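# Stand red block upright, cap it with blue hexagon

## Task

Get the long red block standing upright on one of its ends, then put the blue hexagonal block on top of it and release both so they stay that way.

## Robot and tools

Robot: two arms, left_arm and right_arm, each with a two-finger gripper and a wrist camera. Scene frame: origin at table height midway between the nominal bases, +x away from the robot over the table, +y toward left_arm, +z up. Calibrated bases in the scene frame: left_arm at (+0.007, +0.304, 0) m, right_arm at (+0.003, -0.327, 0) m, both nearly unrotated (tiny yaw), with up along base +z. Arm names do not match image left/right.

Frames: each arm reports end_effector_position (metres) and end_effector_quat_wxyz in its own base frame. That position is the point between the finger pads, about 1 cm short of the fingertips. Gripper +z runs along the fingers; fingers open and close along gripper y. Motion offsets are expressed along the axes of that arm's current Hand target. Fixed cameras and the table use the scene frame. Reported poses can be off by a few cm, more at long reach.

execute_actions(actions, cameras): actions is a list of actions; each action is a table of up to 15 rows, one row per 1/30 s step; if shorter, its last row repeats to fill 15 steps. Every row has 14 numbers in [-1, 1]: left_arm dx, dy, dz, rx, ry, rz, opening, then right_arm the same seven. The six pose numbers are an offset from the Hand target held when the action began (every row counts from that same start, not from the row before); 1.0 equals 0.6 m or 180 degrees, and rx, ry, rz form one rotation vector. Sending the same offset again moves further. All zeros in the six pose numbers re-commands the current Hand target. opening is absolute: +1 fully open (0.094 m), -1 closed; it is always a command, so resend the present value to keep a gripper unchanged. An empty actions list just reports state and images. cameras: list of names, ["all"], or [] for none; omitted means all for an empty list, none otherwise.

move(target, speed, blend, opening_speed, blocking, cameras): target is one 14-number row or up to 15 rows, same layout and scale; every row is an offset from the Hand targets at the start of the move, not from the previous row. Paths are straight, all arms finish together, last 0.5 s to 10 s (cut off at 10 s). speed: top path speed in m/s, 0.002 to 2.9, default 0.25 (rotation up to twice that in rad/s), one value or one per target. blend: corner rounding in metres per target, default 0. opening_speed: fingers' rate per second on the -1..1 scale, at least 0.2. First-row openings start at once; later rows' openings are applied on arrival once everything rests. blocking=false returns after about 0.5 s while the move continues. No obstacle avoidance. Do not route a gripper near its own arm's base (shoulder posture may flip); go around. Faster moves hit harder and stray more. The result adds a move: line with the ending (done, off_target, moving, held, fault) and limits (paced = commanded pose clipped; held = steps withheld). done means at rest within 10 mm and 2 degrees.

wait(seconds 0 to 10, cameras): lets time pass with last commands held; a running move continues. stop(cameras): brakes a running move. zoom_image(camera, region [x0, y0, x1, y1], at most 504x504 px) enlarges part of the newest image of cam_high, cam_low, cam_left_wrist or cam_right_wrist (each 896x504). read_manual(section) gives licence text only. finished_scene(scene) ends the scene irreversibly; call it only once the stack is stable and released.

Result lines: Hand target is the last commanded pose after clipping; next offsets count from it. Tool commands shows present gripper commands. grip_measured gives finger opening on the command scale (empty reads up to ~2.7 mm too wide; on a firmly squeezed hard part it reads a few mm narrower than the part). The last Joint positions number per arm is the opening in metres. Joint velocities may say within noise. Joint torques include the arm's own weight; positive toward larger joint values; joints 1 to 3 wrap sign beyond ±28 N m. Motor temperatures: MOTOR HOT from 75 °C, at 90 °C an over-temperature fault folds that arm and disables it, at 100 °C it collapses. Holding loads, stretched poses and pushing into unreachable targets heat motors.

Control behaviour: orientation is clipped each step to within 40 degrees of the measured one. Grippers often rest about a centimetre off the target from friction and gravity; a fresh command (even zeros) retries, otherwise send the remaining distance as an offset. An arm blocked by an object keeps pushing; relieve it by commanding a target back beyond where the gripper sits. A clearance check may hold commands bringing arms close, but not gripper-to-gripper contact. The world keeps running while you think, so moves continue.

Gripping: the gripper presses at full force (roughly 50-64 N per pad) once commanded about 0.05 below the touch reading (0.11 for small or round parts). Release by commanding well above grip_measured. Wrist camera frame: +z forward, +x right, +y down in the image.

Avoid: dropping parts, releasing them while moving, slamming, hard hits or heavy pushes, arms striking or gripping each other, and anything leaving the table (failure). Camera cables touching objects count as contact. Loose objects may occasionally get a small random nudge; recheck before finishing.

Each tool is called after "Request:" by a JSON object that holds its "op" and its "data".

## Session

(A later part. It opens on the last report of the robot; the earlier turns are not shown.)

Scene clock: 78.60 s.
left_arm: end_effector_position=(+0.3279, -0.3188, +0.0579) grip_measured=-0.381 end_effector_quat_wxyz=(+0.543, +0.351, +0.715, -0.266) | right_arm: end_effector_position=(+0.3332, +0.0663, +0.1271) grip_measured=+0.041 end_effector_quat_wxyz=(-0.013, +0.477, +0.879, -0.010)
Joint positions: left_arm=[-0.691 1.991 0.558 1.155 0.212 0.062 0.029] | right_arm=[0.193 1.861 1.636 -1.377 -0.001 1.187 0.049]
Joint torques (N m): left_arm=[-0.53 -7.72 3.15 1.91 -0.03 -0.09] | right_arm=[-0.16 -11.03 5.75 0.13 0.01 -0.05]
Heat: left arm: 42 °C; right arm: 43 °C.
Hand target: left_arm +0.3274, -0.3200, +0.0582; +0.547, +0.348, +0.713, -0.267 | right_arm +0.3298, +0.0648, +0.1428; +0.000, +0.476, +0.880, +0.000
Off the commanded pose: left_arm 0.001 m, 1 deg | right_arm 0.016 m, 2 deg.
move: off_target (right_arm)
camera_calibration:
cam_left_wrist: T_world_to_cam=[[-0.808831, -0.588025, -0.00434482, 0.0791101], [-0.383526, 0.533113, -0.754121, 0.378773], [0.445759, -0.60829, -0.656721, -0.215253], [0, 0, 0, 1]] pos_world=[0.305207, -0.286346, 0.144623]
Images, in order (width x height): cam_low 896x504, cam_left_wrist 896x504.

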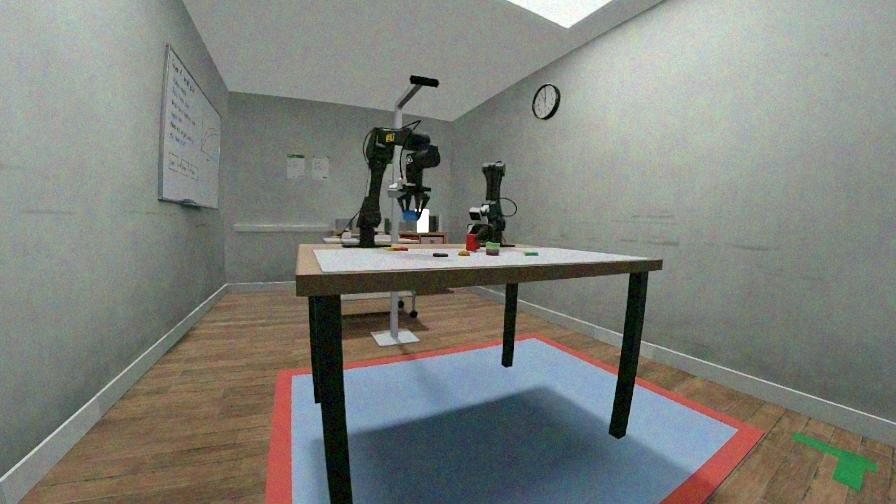

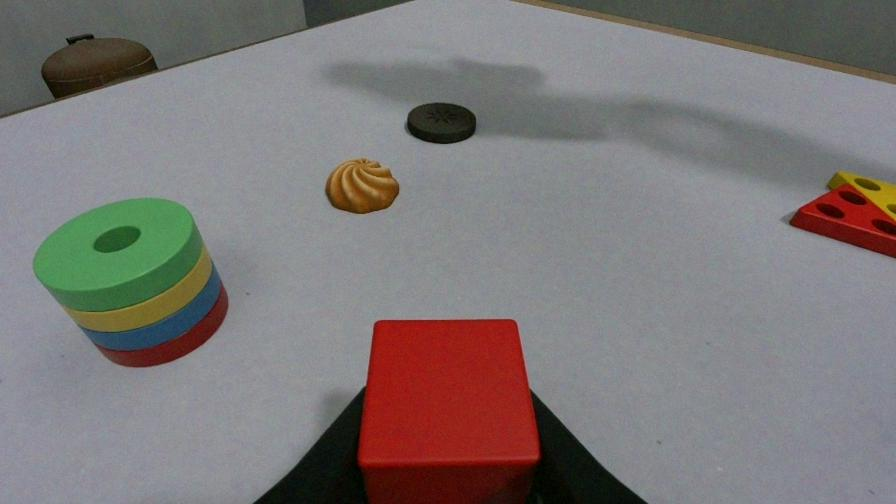

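Request:
{"op": "move", "data": {"target": [0.00644,0,0.0017,0,0,0,-0.5,0,0,0,0,0,0,-0.1], "speed": 0.04}}

Request:
{"op": "move", "data": {"target": [0.00402,0,0.0011,0,0,0,-0.5,0,0,0,0,0,0,-0.1], "speed": 0.03}}

Request:
{"op": "move", "data": {"target": [0.00322,0,0.0009,0,0,0,-0.5,0,0,0,0,0,0,-0.1], "speed": 0.03, "cameras": ["cam_low","cam_left_wrist"]}}

Request:
{"op": "zoom_image", "data": {"camera": "cam_low", "region": [430, 210, 530, 265]}}

Scene clock: 81.57 s.
left_arm: end_effector_position=(+0.3281, -0.3189, +0.0542) grip_measured=-0.381 end_effector_quat_wxyz=(+0.544, +0.351, +0.715, -0.266) | right_arm: end_effector_position=(+0.3332, +0.0663, +0.1271) grip_measured=+0.041 end_effector_quat_wxyz=(-0.013, +0.477, +0.879, -0.010)
Joint positions: left_arm=[-0.691 2.011 0.558 1.175 0.212 0.062 0.029] | right_arm=[0.193 1.861 1.636 -1.377 -0.001 1.187 0.049]
Joint torques (N m): left_arm=[-0.51 -7.79 3.04 1.88 -0.03 -0.08] | right_arm=[-0.14 -11.02 5.74 0.13 0.01 -0.05]
Heat: left arm: 42 °C; right arm: 42 °C.
Hand target: left_arm +0.3274, -0.3199, +0.0543; +0.547, +0.348, +0.713, -0.267 | right_arm +0.3298, +0.0648, +0.1428; +0.000, +0.476, +0.880, +0.000
Off the commanded pose: left_arm 0.001 m, 1 deg | right_arm 0.016 m, 2 deg.
move: off_target (right_arm)
camera_calibration:
cam_left_wrist: T_world_to_cam=[[-0.808583, -0.588363, -0.00463987, 0.0790447], [-0.383256, 0.532657, -0.75458, 0.375799], [0.446439, -0.608363, -0.656191, -0.218095], [0, 0, 0, 1]] pos_world=[0.305308, -0.286346, 0.140825]
cam_right_wrist: T_world_to_cam=[[-0.842585, -0.537656, 0.0312412, 0.313303], [-0.475485, 0.769887, 0.425662, 0.0937356], [-0.252912, 0.343802, -0.904343, 0.262327], [0, 0, 0, 1]] pos_world=[0.3749, 0.00609479, 0.187546]

Scene clock: 82.33 s.
left_arm: end_effector_position=(+0.3283, -0.3191, +0.0530) grip_measured=-0.381 end_effector_quat_wxyz=(+0.545, +0.351, +0.713, -0.266) | right_arm: end_effector_position=(+0.3332, +0.0663, +0.1271) grip_measured=+0.041 end_effector_quat_wxyz=(-0.013, +0.477, +0.879, -0.010)
Joint positions: left_arm=[-0.691 2.022 0.558 1.191 0.212 0.062 0.029] | right_arm=[0.193 1.861 1.636 -1.377 -0.001 1.187 0.049]
Joint torques (N m): left_arm=[-0.51 -7.71 3 1.89 -0.03 -0.08] | right_arm=[-0.16 -11.03 5.74 0.12 0.01 -0.05]
Heat: left arm: 42 °C; right arm: 42 °C.
Hand target: left_arm +0.3274, -0.3200, +0.0518; +0.547, +0.348, +0.713, -0.267 | right_arm +0.3298, +0.0648, +0.1428; +0.000, +0.476, +0.880, +0.000
Off the commanded pose: left_arm 0.002 m, 0 deg | right_arm 0.016 m, 2 deg.
move: off_target (right_arm)
camera_calibration:
cam_left_wrist: T_world_to_cam=[[-0.808549, -0.588401, -0.00573673, 0.0791704], [-0.380618, 0.530409, -0.757493, 0.373708], [0.448753, -0.610287, -0.652818, -0.220738], [0, 0, 0, 1]] pos_world=[0.30531, -0.286348, 0.139434]
cam_right_wrist: T_world_to_cam=[[-0.842585, -0.537656, 0.0312412, 0.313303], [-0.475485, 0.769887, 0.425662, 0.0937356], [-0.252912, 0.343802, -0.904343, 0.262327], [0, 0, 0, 1]] pos_world=[0.3749, 0.00609479, 0.187546]

Scene clock: 83.07 s.
left_arm: end_effector_position=(+0.3286, -0.3193, +0.0526) grip_measured=-0.381 end_effector_quat_wxyz=(+0.548, +0.350, +0.711, -0.267) | right_arm: end_effector_position=(+0.3332, +0.0663, +0.1271) grip_measured=+0.041 end_effector_quat_wxyz=(-0.013, +0.477, +0.879, -0.010)
Joint positions: left_arm=[-0.691 2.031 0.558 1.206 0.212 0.062 0.029] | right_arm=[0.193 1.861 1.636 -1.377 -0.001 1.187 0.049]
Joint torques (N m): left_arm=[-0.51 -7.66 2.97 1.8 -0.03 -0.08] | right_arm=[-0.16 -11.03 5.74 0.13 0.01 -0.05]
Heat: left arm: 42 °C; right arm: 42 °C.
Hand target: left_arm +0.3274, -0.3200, +0.0497; +0.547, +0.348, +0.713, -0.267 | right_arm +0.3298, +0.0648, +0.1428; +0.000, +0.476, +0.880, +0.000
Off the commanded pose: left_arm 0.003 m, 0 deg | right_arm 0.016 m, 2 deg.
move: off_target (right_arm)
camera_calibration:
cam_left_wrist: T_world_to_cam=[[-0.808582, -0.588339, -0.00723454, 0.0793819], [-0.376993, 0.527481, -0.761341, 0.371764], [0.451743, -0.612879, -0.648311, -0.223299], [0, 0, 0, 1]] pos_world=[0.305213, -0.286251, 0.138846]
Images, in order (width x height): cam_low 896x504, cam_left_wrist 896x504.

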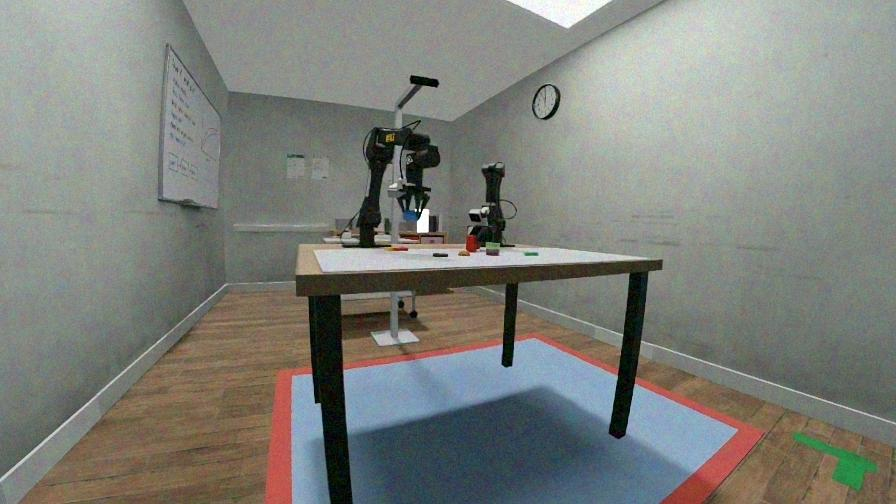

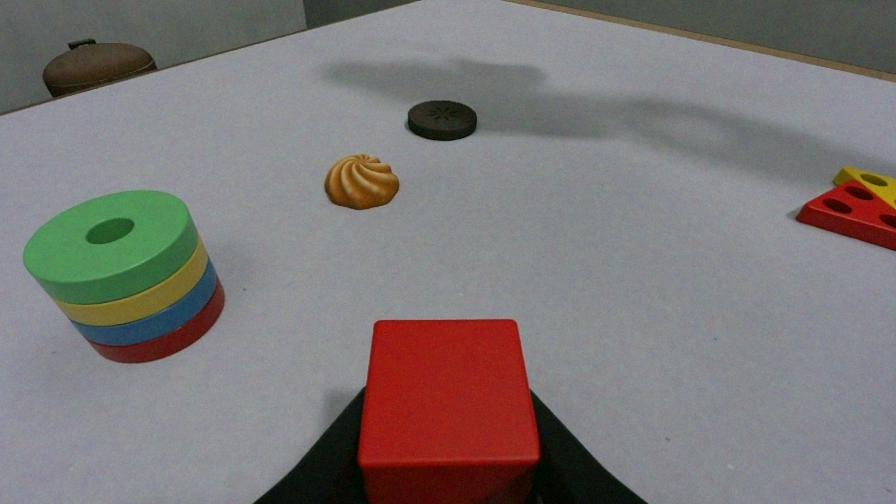

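Scaled by 5.040 from the camera's 896x504 image, which has a finer 1280x720 frame.

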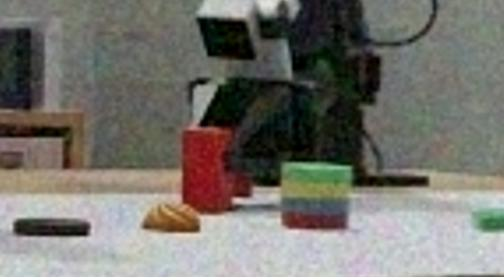

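Request:
{"op": "move", "data": {"target": [0,0,0,0,0,0,0.1,0,0,0,0,0,0,-0.1], "opening_speed": 0.6, "cameras": ["cam_left_wrist"]}}

Request:
{"op": "zoom_image", "data": {"camera": "cam_left_wrist", "region": [250, 180, 650, 504]}}

Scene clock: 85.77 s.
left_arm: end_effector_position=(+0.3287, -0.3194, +0.0530) grip_measured=+0.098 end_effector_quat_wxyz=(+0.548, +0.350, +0.711, -0.267) | right_arm: end_effector_position=(+0.3331, +0.0663, +0.1271) grip_measured=+0.041 end_effector_quat_wxyz=(-0.013, +0.477, +0.879, -0.010)
Joint positions: left_arm=[-0.691 2.031 0.558 1.208 0.212 0.062 0.052] | right_arm=[0.193 1.861 1.636 -1.378 -0.001 1.187 0.049]
Joint torques (N m): left_arm=[-0.51 -7.68 2.97 1.8 -0.03 -0.08] | right_arm=[-0.16 -11.04 5.74 0.14 0.01 -0.05]
Heat: left arm: 42 °C; right arm: 42 °C.
Hand target: left_arm +0.3274, -0.3200, +0.0497; +0.547, +0.348, +0.713, -0.267 | right_arm +0.3298, +0.0648, +0.1428; +0.000, +0.476, +0.880, +0.000
Off the commanded pose: left_arm 0.004 m, 0 deg | right_arm 0.016 m, 2 deg.
move: off_target (right_arm)
camera_calibration:
cam_left_wrist: T_world_to_cam=[[-0.808485, -0.588471, -0.00736371, 0.079394], [-0.376149, 0.526324, -0.762559, 0.371524], [0.452619, -0.613747, -0.646877, -0.223757], [0, 0, 0, 1]] pos_world=[0.305214, -0.286151, 0.13915]
Images, in order (width x height): cam_left_wrist 896x504.

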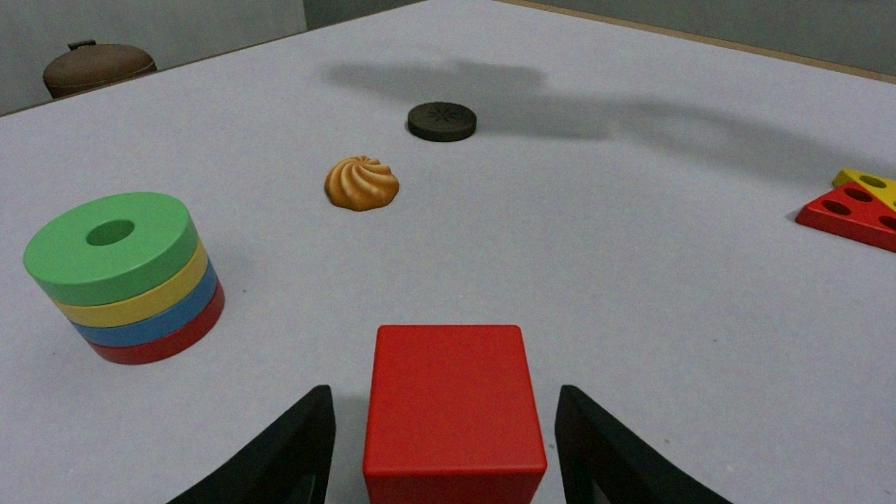

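Scaled by 1.260 from the camera's 896x504 image, which has a finer 1280x720 frame.

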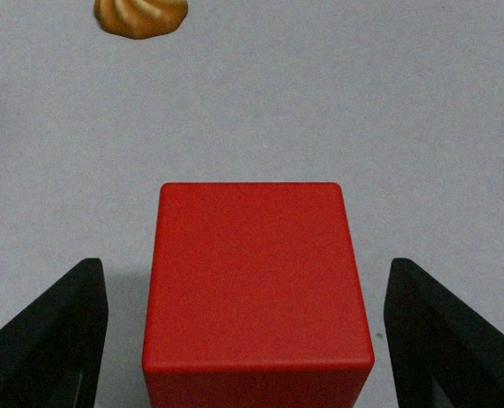

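Request:
{"op": "move", "data": {"target": [[0,0,-0.0833,0,0,0,0.1,0,0,0,0,0,0,-0.1],[-0.158,0.129,-0.376,0,0,0,0.1,0.3588,0.2248,-0.0453,0,0,0,-0.1]], "speed": [0.08,0.3], "blend": [0.01,0], "cameras": ["all"]}}

Scene clock: 93.60 s.
left_arm: end_effector_position=(+0.2684, -0.1181, +0.1892) grip_measured=+0.098 end_effector_quat_wxyz=(+0.541, +0.338, +0.723, -0.267) | right_arm: end_effector_position=(+0.3215, +0.3196, +0.1702) grip_measured=+0.041 end_effector_quat_wxyz=(+0.018, +0.469, +0.880, +0.068)
Joint positions: left_arm=[0.092 0.886 0.433 -0.023 0.933 0.37 0.052] | right_arm=[0.778 2.236 2.36 -1.554 -0.007 1.758 0.049]
Joint torques (N m): left_arm=[-0.12 -1.42 8.09 1.27 0.35 0.11] | right_arm=[-0.36 -8.81 7.66 0.37 0.06 0.09]
Heat: left arm: 42 °C; right arm: 43 °C.
Hand target: left_arm +0.2694, -0.1199, +0.1996; +0.547, +0.348, +0.713, -0.267 | right_arm +0.3248, +0.3188, +0.1701; +0.000, +0.476, +0.880, +0.000
Off the commanded pose: left_arm 0.011 m, 2 deg | right_arm 0.003 m, 8 deg.
joint sent to its limit (right arm) — joint 4 (wrist pitch), lower limit. The joint targets are off in orientation, not in position.
move: off_target (left_arm, right_arm)
camera_calibration:
cam_left_wrist: T_world_to_cam=[[-0.795466, -0.605702, 0.0189186, 0.139561], [-0.410719, 0.515915, -0.751759, 0.3527], [0.445581, -0.605769, -0.659167, 0.0203262], [0, 0, 0, 1]] pos_world=[0.24682, -0.0851183, 0.275904]
cam_right_wrist: T_world_to_cam=[[-0.828874, -0.543121, -0.134119, 0.463776], [-0.540724, 0.716301, 0.441056, -0.0897776], [-0.143477, 0.438101, -0.887401, 0.143131], [0, 0, 0, 1]] pos_world=[0.356403, 0.253488, 0.228812]

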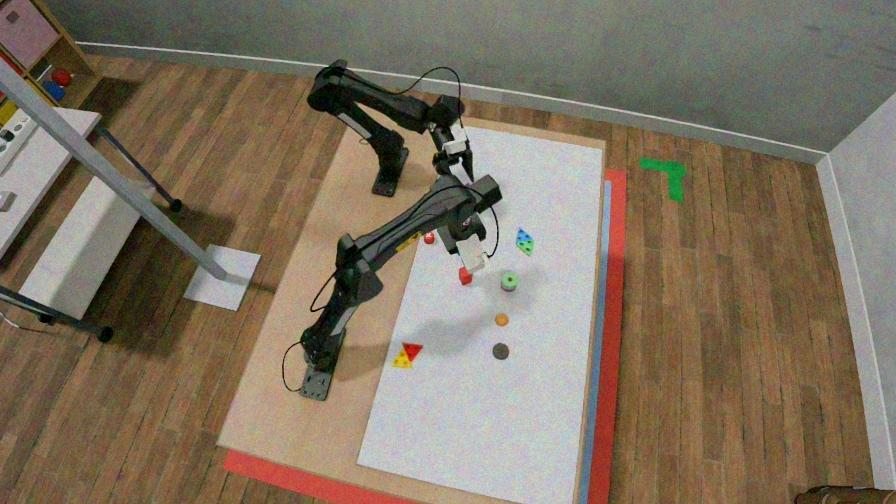

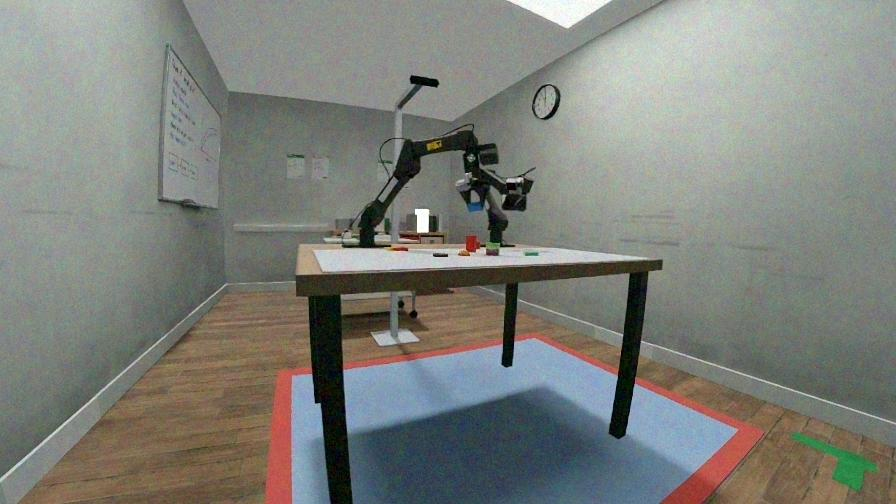

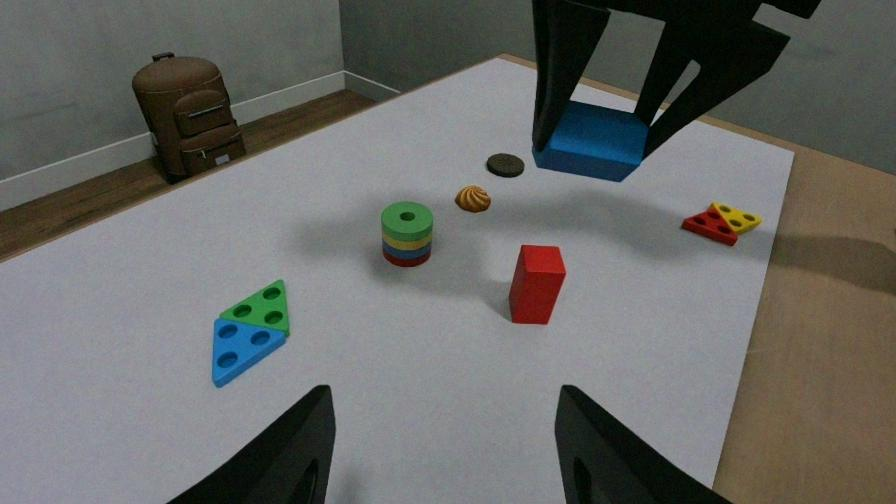

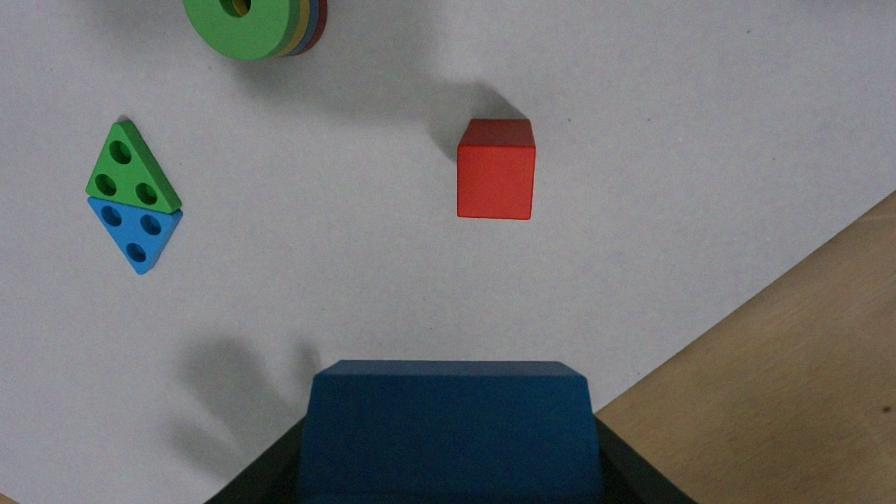

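Request:
{"op": "move", "data": {"target": [0,0,0,0,0,0,0.1,-0.0305,-0.0076,0.1083,0,0,0,-0.1], "speed": 0.12, "cameras": ["all"]}}

Request:
{"op": "zoom_image", "data": {"camera": "cam_left_wrist", "region": [440, 130, 680, 330]}}

Scene clock: 97.37 s.
left_arm: end_effector_position=(+0.2683, -0.1181, +0.1890) grip_measured=+0.098 end_effector_quat_wxyz=(+0.540, +0.338, +0.723, -0.267) | right_arm: end_effector_position=(+0.3279, +0.3017, +0.1109) grip_measured=+0.041 end_effector_quat_wxyz=(-0.002, +0.476, +0.879, +0.004)
Joint positions: left_arm=[0.092 0.886 0.433 -0.024 0.933 0.371 0.052] | right_arm=[0.739 2.3 2.235 -1.5 -0.007 1.732 0.049]
Joint torques (N m): left_arm=[-0.1 -1.42 8.12 1.28 0.35 0.12] | right_arm=[-0.32 -9.85 5.24 0.43 0.07 -0.05]
Heat: left arm: 41 °C; right arm: 43 °C.
Hand target: left_arm +0.2694, -0.1199, +0.1995; +0.547, +0.348, +0.713, -0.267 | right_arm +0.3311, +0.3010, +0.1051; +0.000, +0.476, +0.880, +0.000
Off the commanded pose: left_arm 0.011 m, 2 deg | right_arm 0.007 m, 1 deg.
move: off_target (left_arm)
camera_calibration:
cam_left_wrist: T_world_to_cam=[[-0.795585, -0.605538, 0.0191845, 0.139452], [-0.411054, 0.516258, -0.75134, 0.352579], [0.445061, -0.605641, -0.659636, 0.0205728], [0, 0, 0, 1]] pos_world=[0.246719, -0.0851184, 0.275802]
cam_right_wrist: T_world_to_cam=[[-0.842729, -0.538334, -0.00229028, 0.439817], [-0.489074, 0.763824, 0.421163, -0.0763104], [-0.224977, 0.356046, -0.906982, 0.152925], [0, 0, 0, 1]] pos_world=[0.367729, 0.240608, 0.171846]

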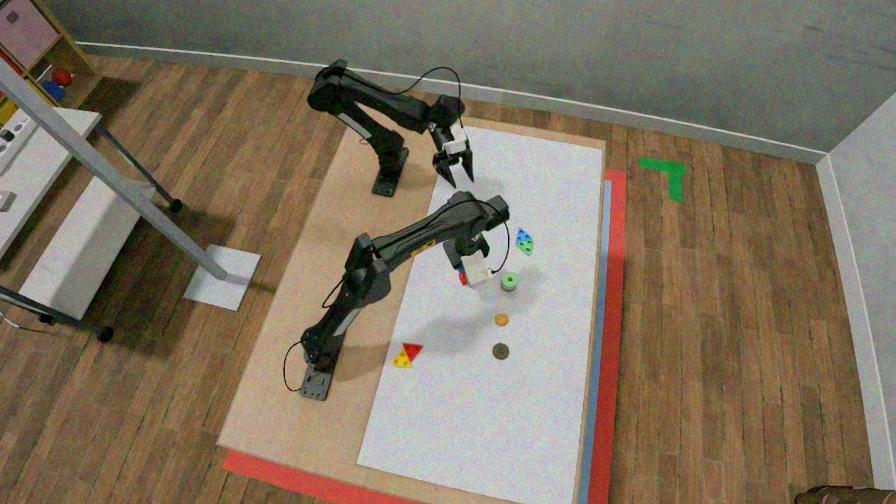

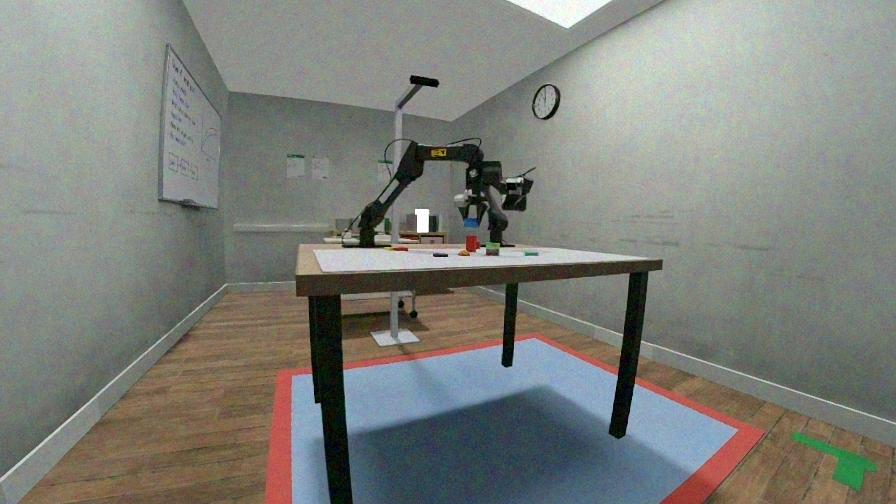

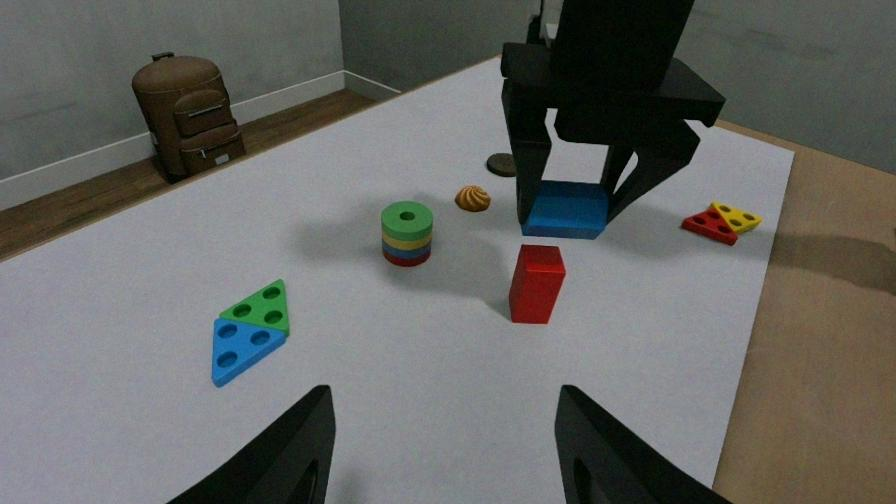

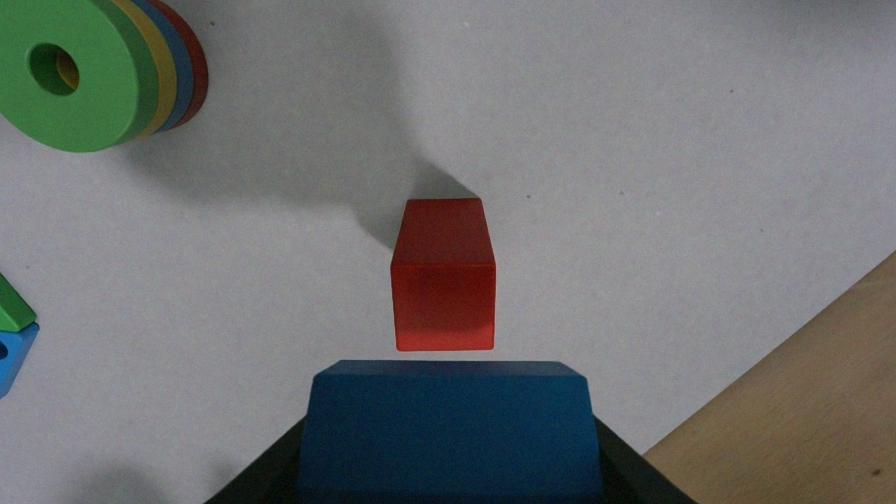

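Scaled by 2.100 from the camera's 896x504 image, which has a finer 1280x720 frame.

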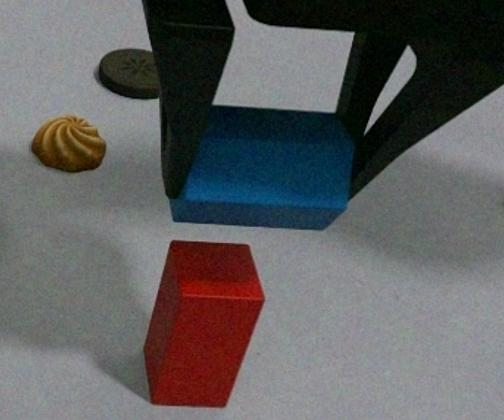

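Request:
{"op": "move", "data": {"target": [0,0,0,0,0,0,0.1,-0.0042,0.0034,0.0385,0,0,0,-0.1], "speed": 0.06, "cameras": ["cam_left_wrist","cam_low","cam_right_wrist"]}}

Request:
{"op": "zoom_image", "data": {"camera": "cam_left_wrist", "region": [440, 130, 680, 330]}}

Request:
{"op": "zoom_image", "data": {"camera": "cam_low", "region": [430, 200, 530, 260]}}

Scene clock: 100.33 s.
left_arm: end_effector_position=(+0.2683, -0.1181, +0.1889) grip_measured=+0.098 end_effector_quat_wxyz=(+0.540, +0.338, +0.723, -0.267) | right_arm: end_effector_position=(+0.3307, +0.3028, +0.0867) grip_measured=+0.041 end_effector_quat_wxyz=(-0.002, +0.474, +0.880, +0.003)
Joint positions: left_arm=[0.092 0.886 0.433 -0.025 0.933 0.371 0.052] | right_arm=[0.737 2.3 2.138 -1.404 -0.007 1.725 0.049]
Joint torques (N m): left_arm=[-0.1 -1.4 8.13 1.28 0.35 0.13] | right_arm=[-0.66 -10.3 5.01 0.39 0.07 -0.05]
Heat: left arm: 40 °C; right arm: 44 °C.
Hand target: left_arm +0.2694, -0.1199, +0.1995; +0.547, +0.348, +0.713, -0.267 | right_arm +0.3341, +0.3001, +0.0821; +0.000, +0.475, +0.880, +0.001
Off the commanded pose: left_arm 0.011 m, 2 deg | right_arm 0.006 m, 0 deg.
move: off_target (left_arm)
camera_calibration:
cam_left_wrist: T_world_to_cam=[[-0.795556, -0.605567, 0.0194676, 0.139367], [-0.411314, 0.516208, -0.751232, 0.352534], [0.444872, -0.605655, -0.659751, 0.0205837], [0, 0, 0, 1]] pos_world=[0.246719, -0.0851184, 0.275702]
cam_right_wrist: T_world_to_cam=[[-0.840198, -0.542279, -0.00118226, 0.442973], [-0.492313, 0.761864, 0.420941, -0.0639637], [-0.227367, 0.354256, -0.907087, 0.132509], [0, 0, 0, 1]] pos_world=[0.370823, 0.242005, 0.147646]
Images, in order (width x height): cam_low 896x504, cam_left_wrist 896x504, cam_right_wrist 896x504.

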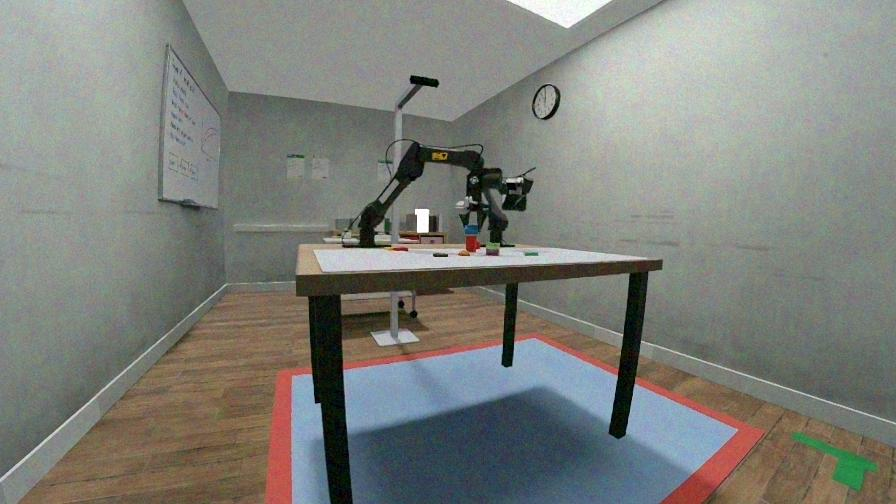

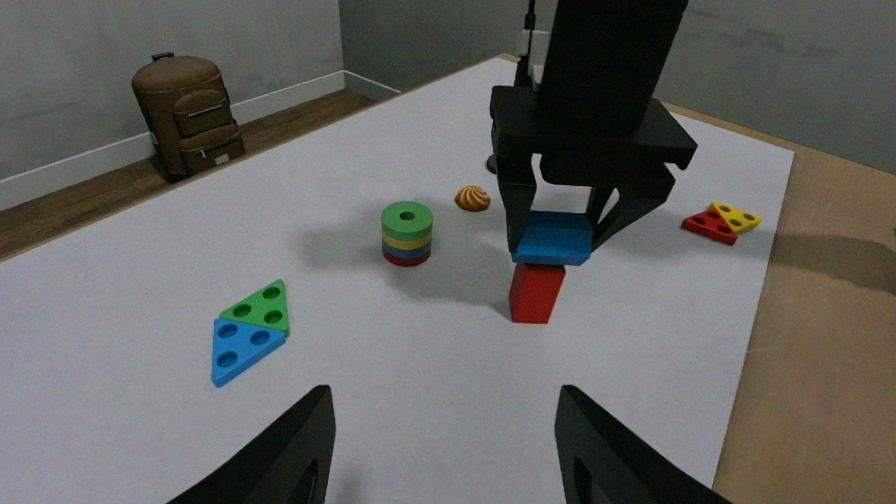

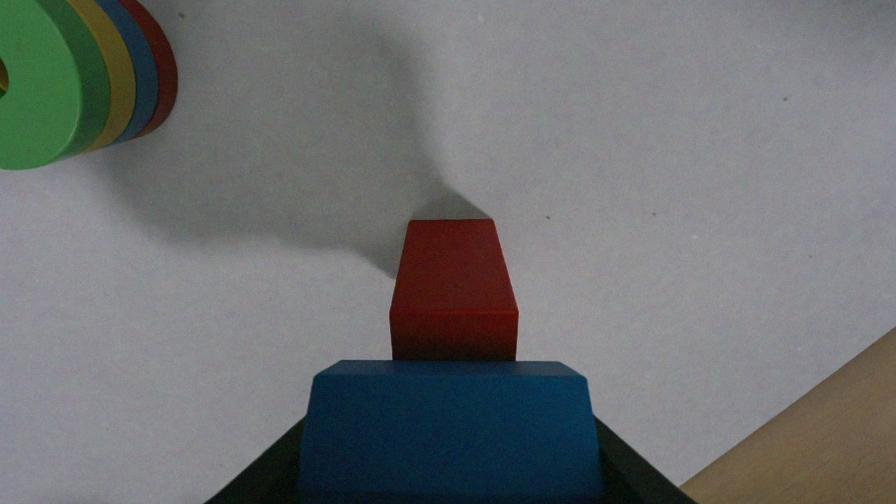

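Scaled by 2.100 from the camera's 896x504 image, which has a finer 1280x720 frame.

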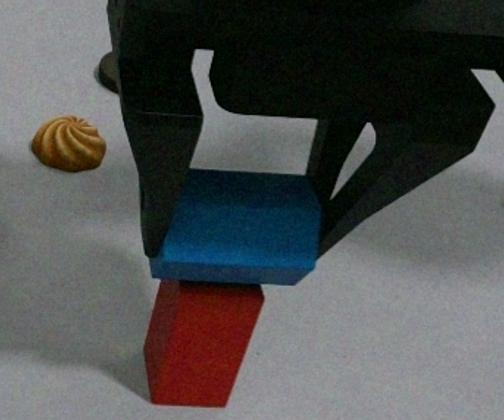

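Scaled by 5.040 from the camera's 896x504 image, which has a finer 1280x720 frame.

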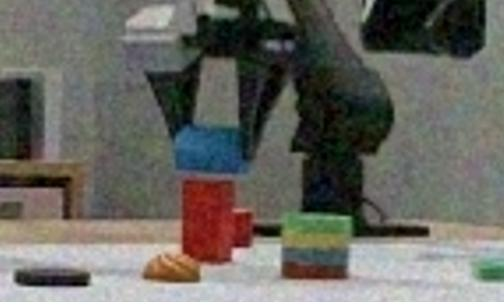

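Request:
{"op": "move", "data": {"target": [0,0,0,0,0,0,0.1,0,0,0.0083,0,0,0,-0.1], "speed": 0.04}}

Request:
{"op": "move", "data": {"target": [0,0,0,0,0,0,0.1,0,0,0.0042,0,0,0,-0.1], "speed": 0.03, "cameras": ["cam_left_wrist","cam_low","cam_right_wrist"]}}

Request:
{"op": "zoom_image", "data": {"camera": "cam_low", "region": [430, 200, 530, 260]}}

Request:
{"op": "zoom_image", "data": {"camera": "cam_left_wrist", "region": [480, 210, 620, 330]}}

Scene clock: 103.10 s.
left_arm: end_effector_position=(+0.2683, -0.1181, +0.1889) grip_measured=+0.098 end_effector_quat_wxyz=(+0.540, +0.338, +0.723, -0.267) | right_arm: end_effector_position=(+0.3309, +0.3030, +0.0814) grip_measured=+0.041 end_effector_quat_wxyz=(-0.002, +0.474, +0.880, +0.003)
Joint positions: left_arm=[0.092 0.886 0.433 -0.025 0.933 0.371 0.052] | right_arm=[0.737 2.3 2.117 -1.383 -0.007 1.725 0.049]
Joint torques (N m): left_arm=[-0.12 -1.42 8.13 1.28 0.36 0.13] | right_arm=[-0.66 -10.41 4.96 0.41 0.07 -0.05]
Heat: left arm: 40 °C; right arm: 44 °C.
Hand target: left_arm +0.2694, -0.1199, +0.1995; +0.547, +0.348, +0.713, -0.267 | right_arm +0.3341, +0.3001, +0.0771; +0.000, +0.476, +0.880, +0.000
Off the commanded pose: left_arm 0.011 m, 2 deg | right_arm 0.006 m, 0 deg.
move: off_target (left_arm)
camera_calibration:
cam_left_wrist: T_world_to_cam=[[-0.795642, -0.605466, 0.0191059, 0.139496], [-0.411033, 0.516433, -0.751232, 0.352484], [0.444978, -0.605565, -0.659762, 0.0205685], [0, 0, 0, 1]] pos_world=[0.246719, -0.0851184, 0.275702]
cam_right_wrist: T_world_to_cam=[[-0.84027, -0.542167, -0.000814301, 0.443275], [-0.492103, 0.762047, 0.420854, -0.0618472], [-0.227553, 0.354032, -0.907128, 0.127828], [0, 0, 0, 1]] pos_world=[0.371123, 0.242204, 0.142346]

Scene clock: 103.80 s.
left_arm: end_effector_position=(+0.2683, -0.1181, +0.1889) grip_measured=+0.098 end_effector_quat_wxyz=(+0.540, +0.338, +0.723, -0.267) | right_arm: end_effector_position=(+0.3316, +0.3037, +0.0805) grip_measured=+0.041 end_effector_quat_wxyz=(-0.002, +0.474, +0.880, +0.005)
Joint positions: left_arm=[0.092 0.886 0.433 -0.025 0.933 0.371 0.052] | right_arm=[0.737 2.3 2.114 -1.376 -0.007 1.725 0.049]
Joint torques (N m): left_arm=[-0.12 -1.42 8.12 1.28 0.35 0.12] | right_arm=[-0.66 -10.47 4.45 0.44 0.06 -0.05]
Heat: left arm: 39 °C; right arm: 44 °C.
Hand target: left_arm +0.2694, -0.1199, +0.1995; +0.547, +0.348, +0.713, -0.267 | right_arm +0.3341, +0.3001, +0.0745; +0.000, +0.476, +0.880, +0.000
Off the commanded pose: left_arm 0.011 m, 2 deg | right_arm 0.007 m, 1 deg.
move: off_target (left_arm)
camera_calibration:
cam_left_wrist: T_world_to_cam=[[-0.795642, -0.605466, 0.0191059, 0.139496], [-0.411033, 0.516433, -0.751232, 0.352484], [0.444978, -0.605565, -0.659762, 0.0205685], [0, 0, 0, 1]] pos_world=[0.246719, -0.0851184, 0.275702]
cam_right_wrist: T_world_to_cam=[[-0.840246, -0.542187, -0.00452673, 0.44449], [-0.493294, 0.760955, 0.421436, -0.0609793], [-0.225053, 0.356343, -0.906847, 0.125419], [0, 0, 0, 1]] pos_world=[0.371626, 0.242707, 0.141447]
Images, in order (width x height): cam_low 896x504, cam_left_wrist 896x504, cam_right_wrist 896x504.

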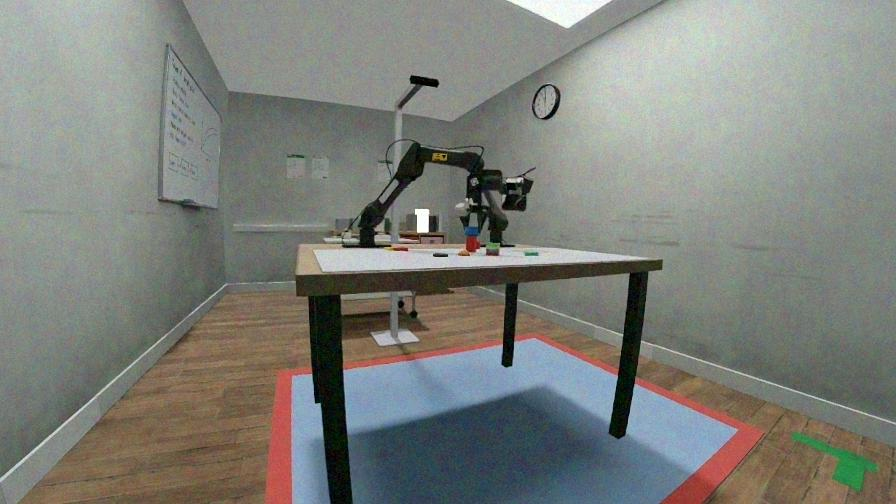

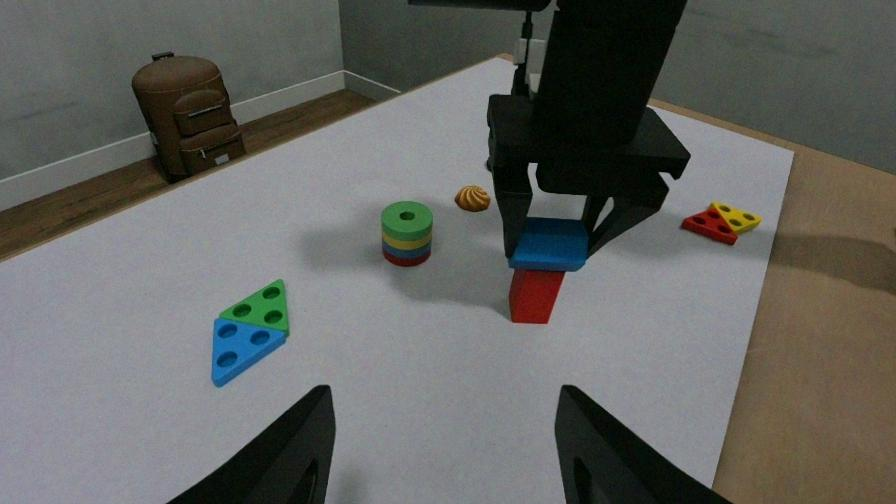

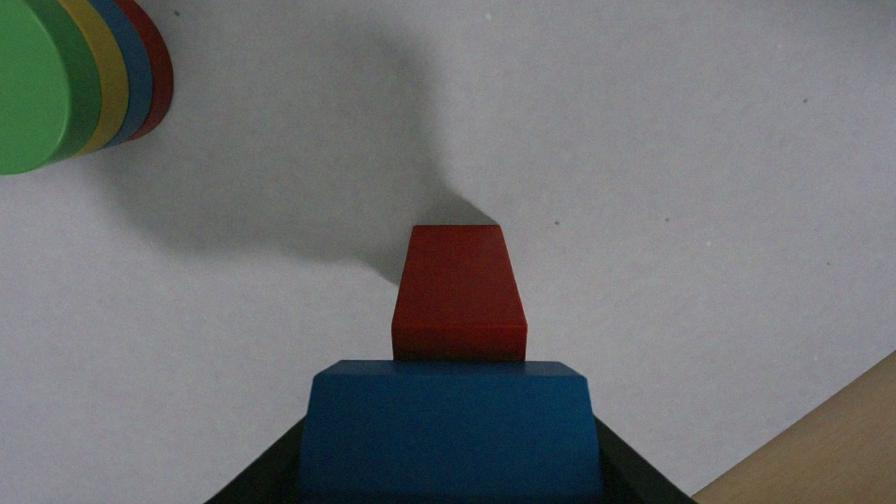

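Scaled by 5.040 from the camera's 896x504 image, which has a finer 1280x720 frame.

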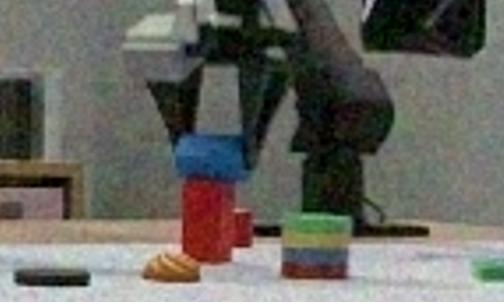

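Scaled by 3.600 from the camera's 896x504 image, which has a finer 1280x720 frame.

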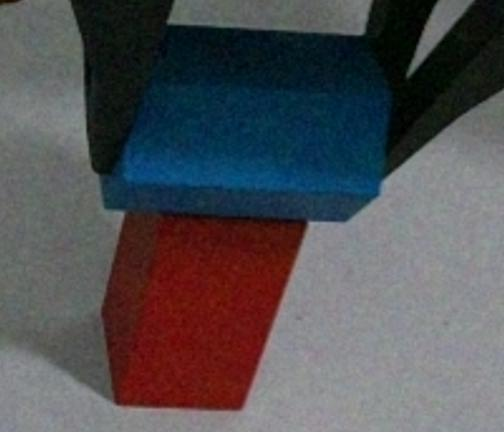

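Request:
{"op": "move", "data": {"target": [[0,0,0,0,0,0,0.1,0,0,-0.005,0,0,0,-0.1],[0,0,0,0,0,0,0.1,0,0,-0.005,0,0,0,0.5]], "speed": 0.03, "opening_speed": 0.6, "cameras": ["cam_left_wrist","cam_low","cam_right_wrist"]}}

Request:
{"op": "zoom_image", "data": {"camera": "cam_left_wrist", "region": [480, 210, 620, 330]}}

Scene clock: 106.73 s.
left_arm: end_effector_position=(+0.2683, -0.1181, +0.1889) grip_measured=+0.098 end_effector_quat_wxyz=(+0.540, +0.338, +0.723, -0.267) | right_arm: end_effector_position=(+0.3316, +0.3037, +0.0805) grip_measured=+0.497 end_effector_quat_wxyz=(-0.002, +0.474, +0.880, +0.005)
Joint positions: left_arm=[0.092 0.886 0.433 -0.025 0.933 0.371 0.052] | right_arm=[0.737 2.3 2.114 -1.376 -0.007 1.725 0.07]
Joint torques (N m): left_arm=[-0.1 -1.4 8.12 1.28 0.35 0.13] | right_arm=[-0.66 -10.41 5.33 0.33 0.07 -0.05]
Heat: left arm: 39 °C; right arm: 45 °C.
Hand target: left_arm +0.2694, -0.1199, +0.1995; +0.547, +0.348, +0.713, -0.267 | right_arm +0.3341, +0.3001, +0.0775; +0.000, +0.476, +0.880, +0.000
Off the commanded pose: left_arm 0.011 m, 2 deg | right_arm 0.005 m, 1 deg.
move: off_target (left_arm)
camera_calibration:
cam_left_wrist: T_world_to_cam=[[-0.795642, -0.605466, 0.0191059, 0.139496], [-0.411033, 0.516433, -0.751232, 0.352484], [0.444978, -0.605565, -0.659762, 0.0205685], [0, 0, 0, 1]] pos_world=[0.246719, -0.0851184, 0.275702]
cam_right_wrist: T_world_to_cam=[[-0.840246, -0.542187, -0.00452673, 0.44449], [-0.493294, 0.760955, 0.421436, -0.0609793], [-0.225053, 0.356343, -0.906847, 0.125419], [0, 0, 0, 1]] pos_world=[0.371626, 0.242707, 0.141447]
Images, in order (width x height): cam_low 896x504, cam_left_wrist 896x504, cam_right_wrist 896x504.

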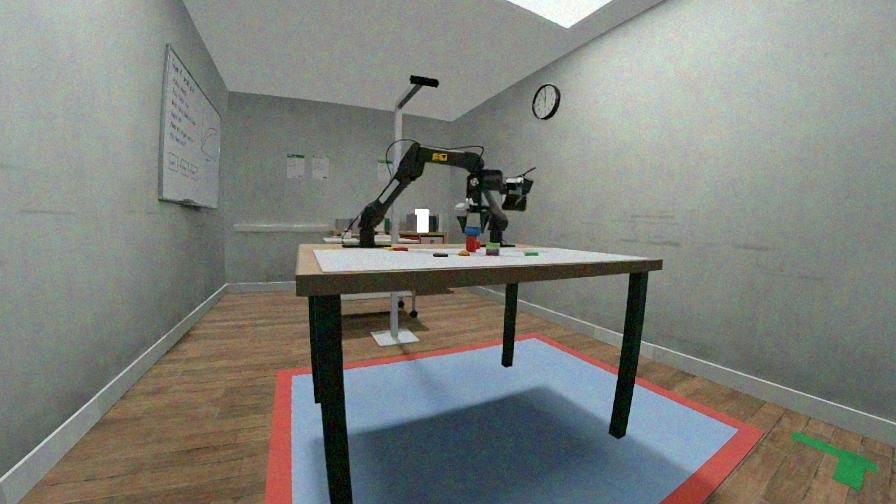

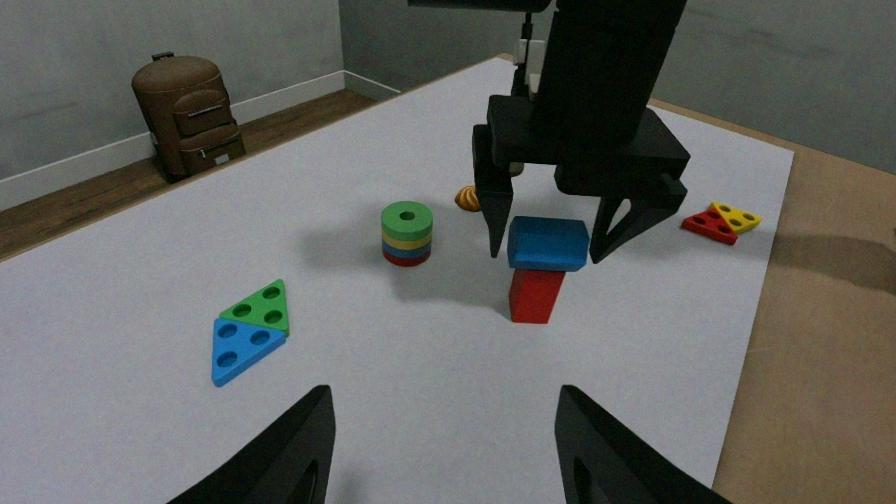

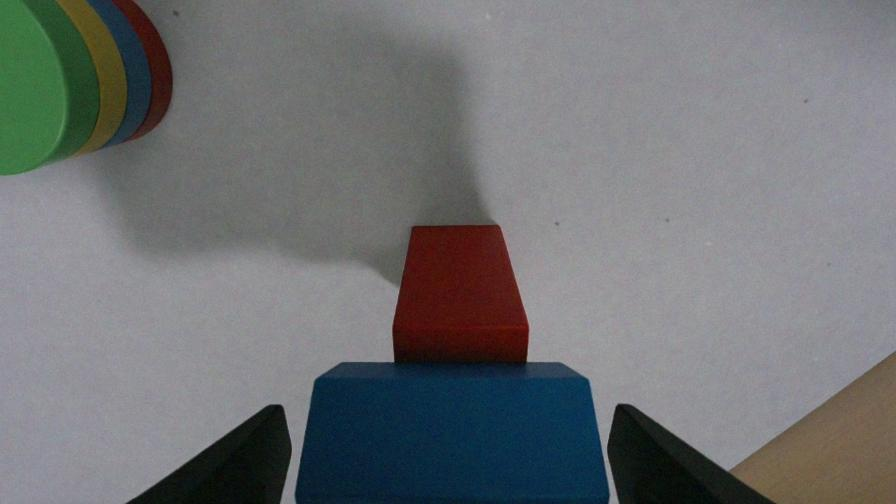

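Scaled by 3.600 from the camera's 896x504 image, which has a finer 1280x720 frame.

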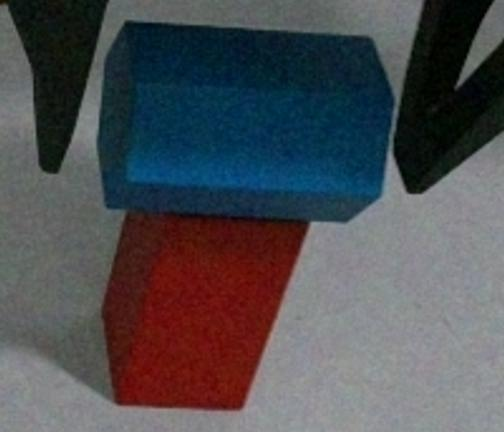

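Request:
{"op": "move", "data": {"target": [0,0,0,0,0,0,0.1,0,0,-0.09,0,0,0,0.8], "speed": 0.08, "cameras": ["cam_left_wrist","cam_right_wrist"]}}

Scene clock: 108.83 s.
left_arm: end_effector_position=(+0.2683, -0.1181, +0.1889) grip_measured=+0.098 end_effector_quat_wxyz=(+0.540, +0.338, +0.723, -0.267) | right_arm: end_effector_position=(+0.3313, +0.3033, +0.1299) grip_measured=+0.797 end_effector_quat_wxyz=(+0.003, +0.474, +0.880, +0.017)
Joint positions: left_arm=[0.092 0.886 0.433 -0.025 0.933 0.371 0.052] | right_arm=[0.737 2.305 2.319 -1.552 -0.007 1.725 0.084]
Joint torques (N m): left_arm=[-0.1 -1.42 8.12 1.28 0.36 0.12] | right_arm=[-0.66 -9.88 7.2 0.19 0.06 -0.05]
Heat: left arm: 39 °C; right arm: 45 °C.
Hand target: left_arm +0.2694, -0.1199, +0.1995; +0.547, +0.348, +0.713, -0.267 | right_arm +0.3340, +0.3001, +0.1315; +0.000, +0.475, +0.880, +0.000
Off the commanded pose: left_arm 0.011 m, 2 deg | right_arm 0.005 m, 2 deg.
joint sent to its limit (right arm) — joint 4 (wrist pitch), lower limit. The joint targets still meet the commanded pose.
move: off_target (left_arm)
camera_calibration:
cam_left_wrist: T_world_to_cam=[[-0.795642, -0.605466, 0.0191059, 0.139496], [-0.411033, 0.516433, -0.751232, 0.352484], [0.444978, -0.605565, -0.659762, 0.0205685], [0, 0, 0, 1]] pos_world=[0.246719, -0.0851184, 0.275702]
cam_right_wrist: T_world_to_cam=[[-0.83971, -0.542216, -0.0297967, 0.447337], [-0.501609, 0.753465, 0.425063, -0.0771176], [-0.208025, 0.371876, -0.904673, 0.159559], [0, 0, 0, 1]] pos_world=[0.370143, 0.241323, 0.190458]
Images, in order (width x height): cam_left_wrist 896x504, cam_right_wrist 896x504.

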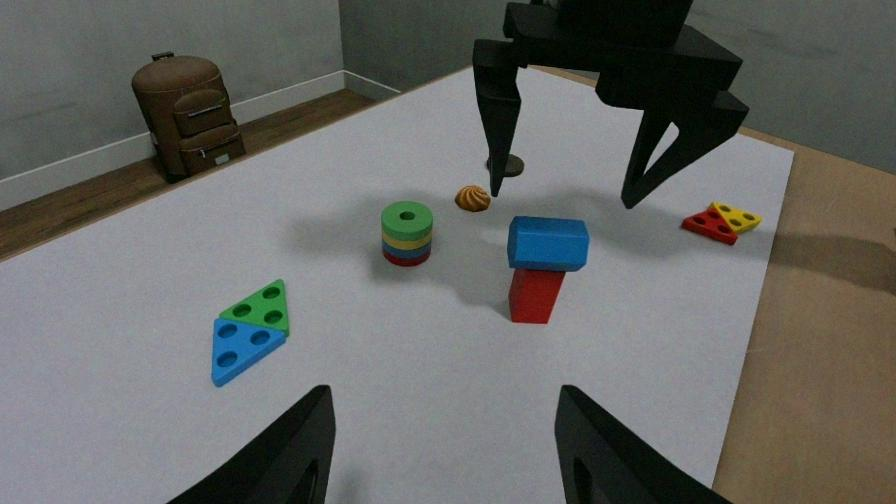

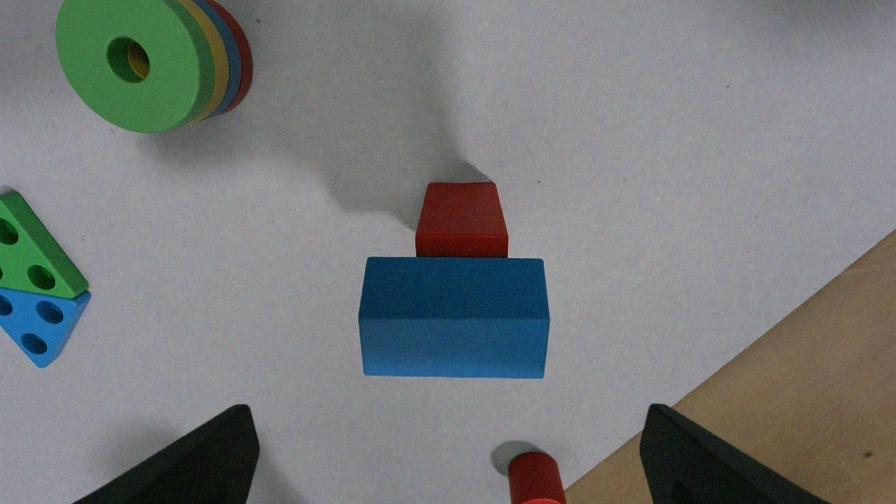

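Request:
{"op": "finished_scene", "data": {"scene": 1}}

The scene is finished: the task was done.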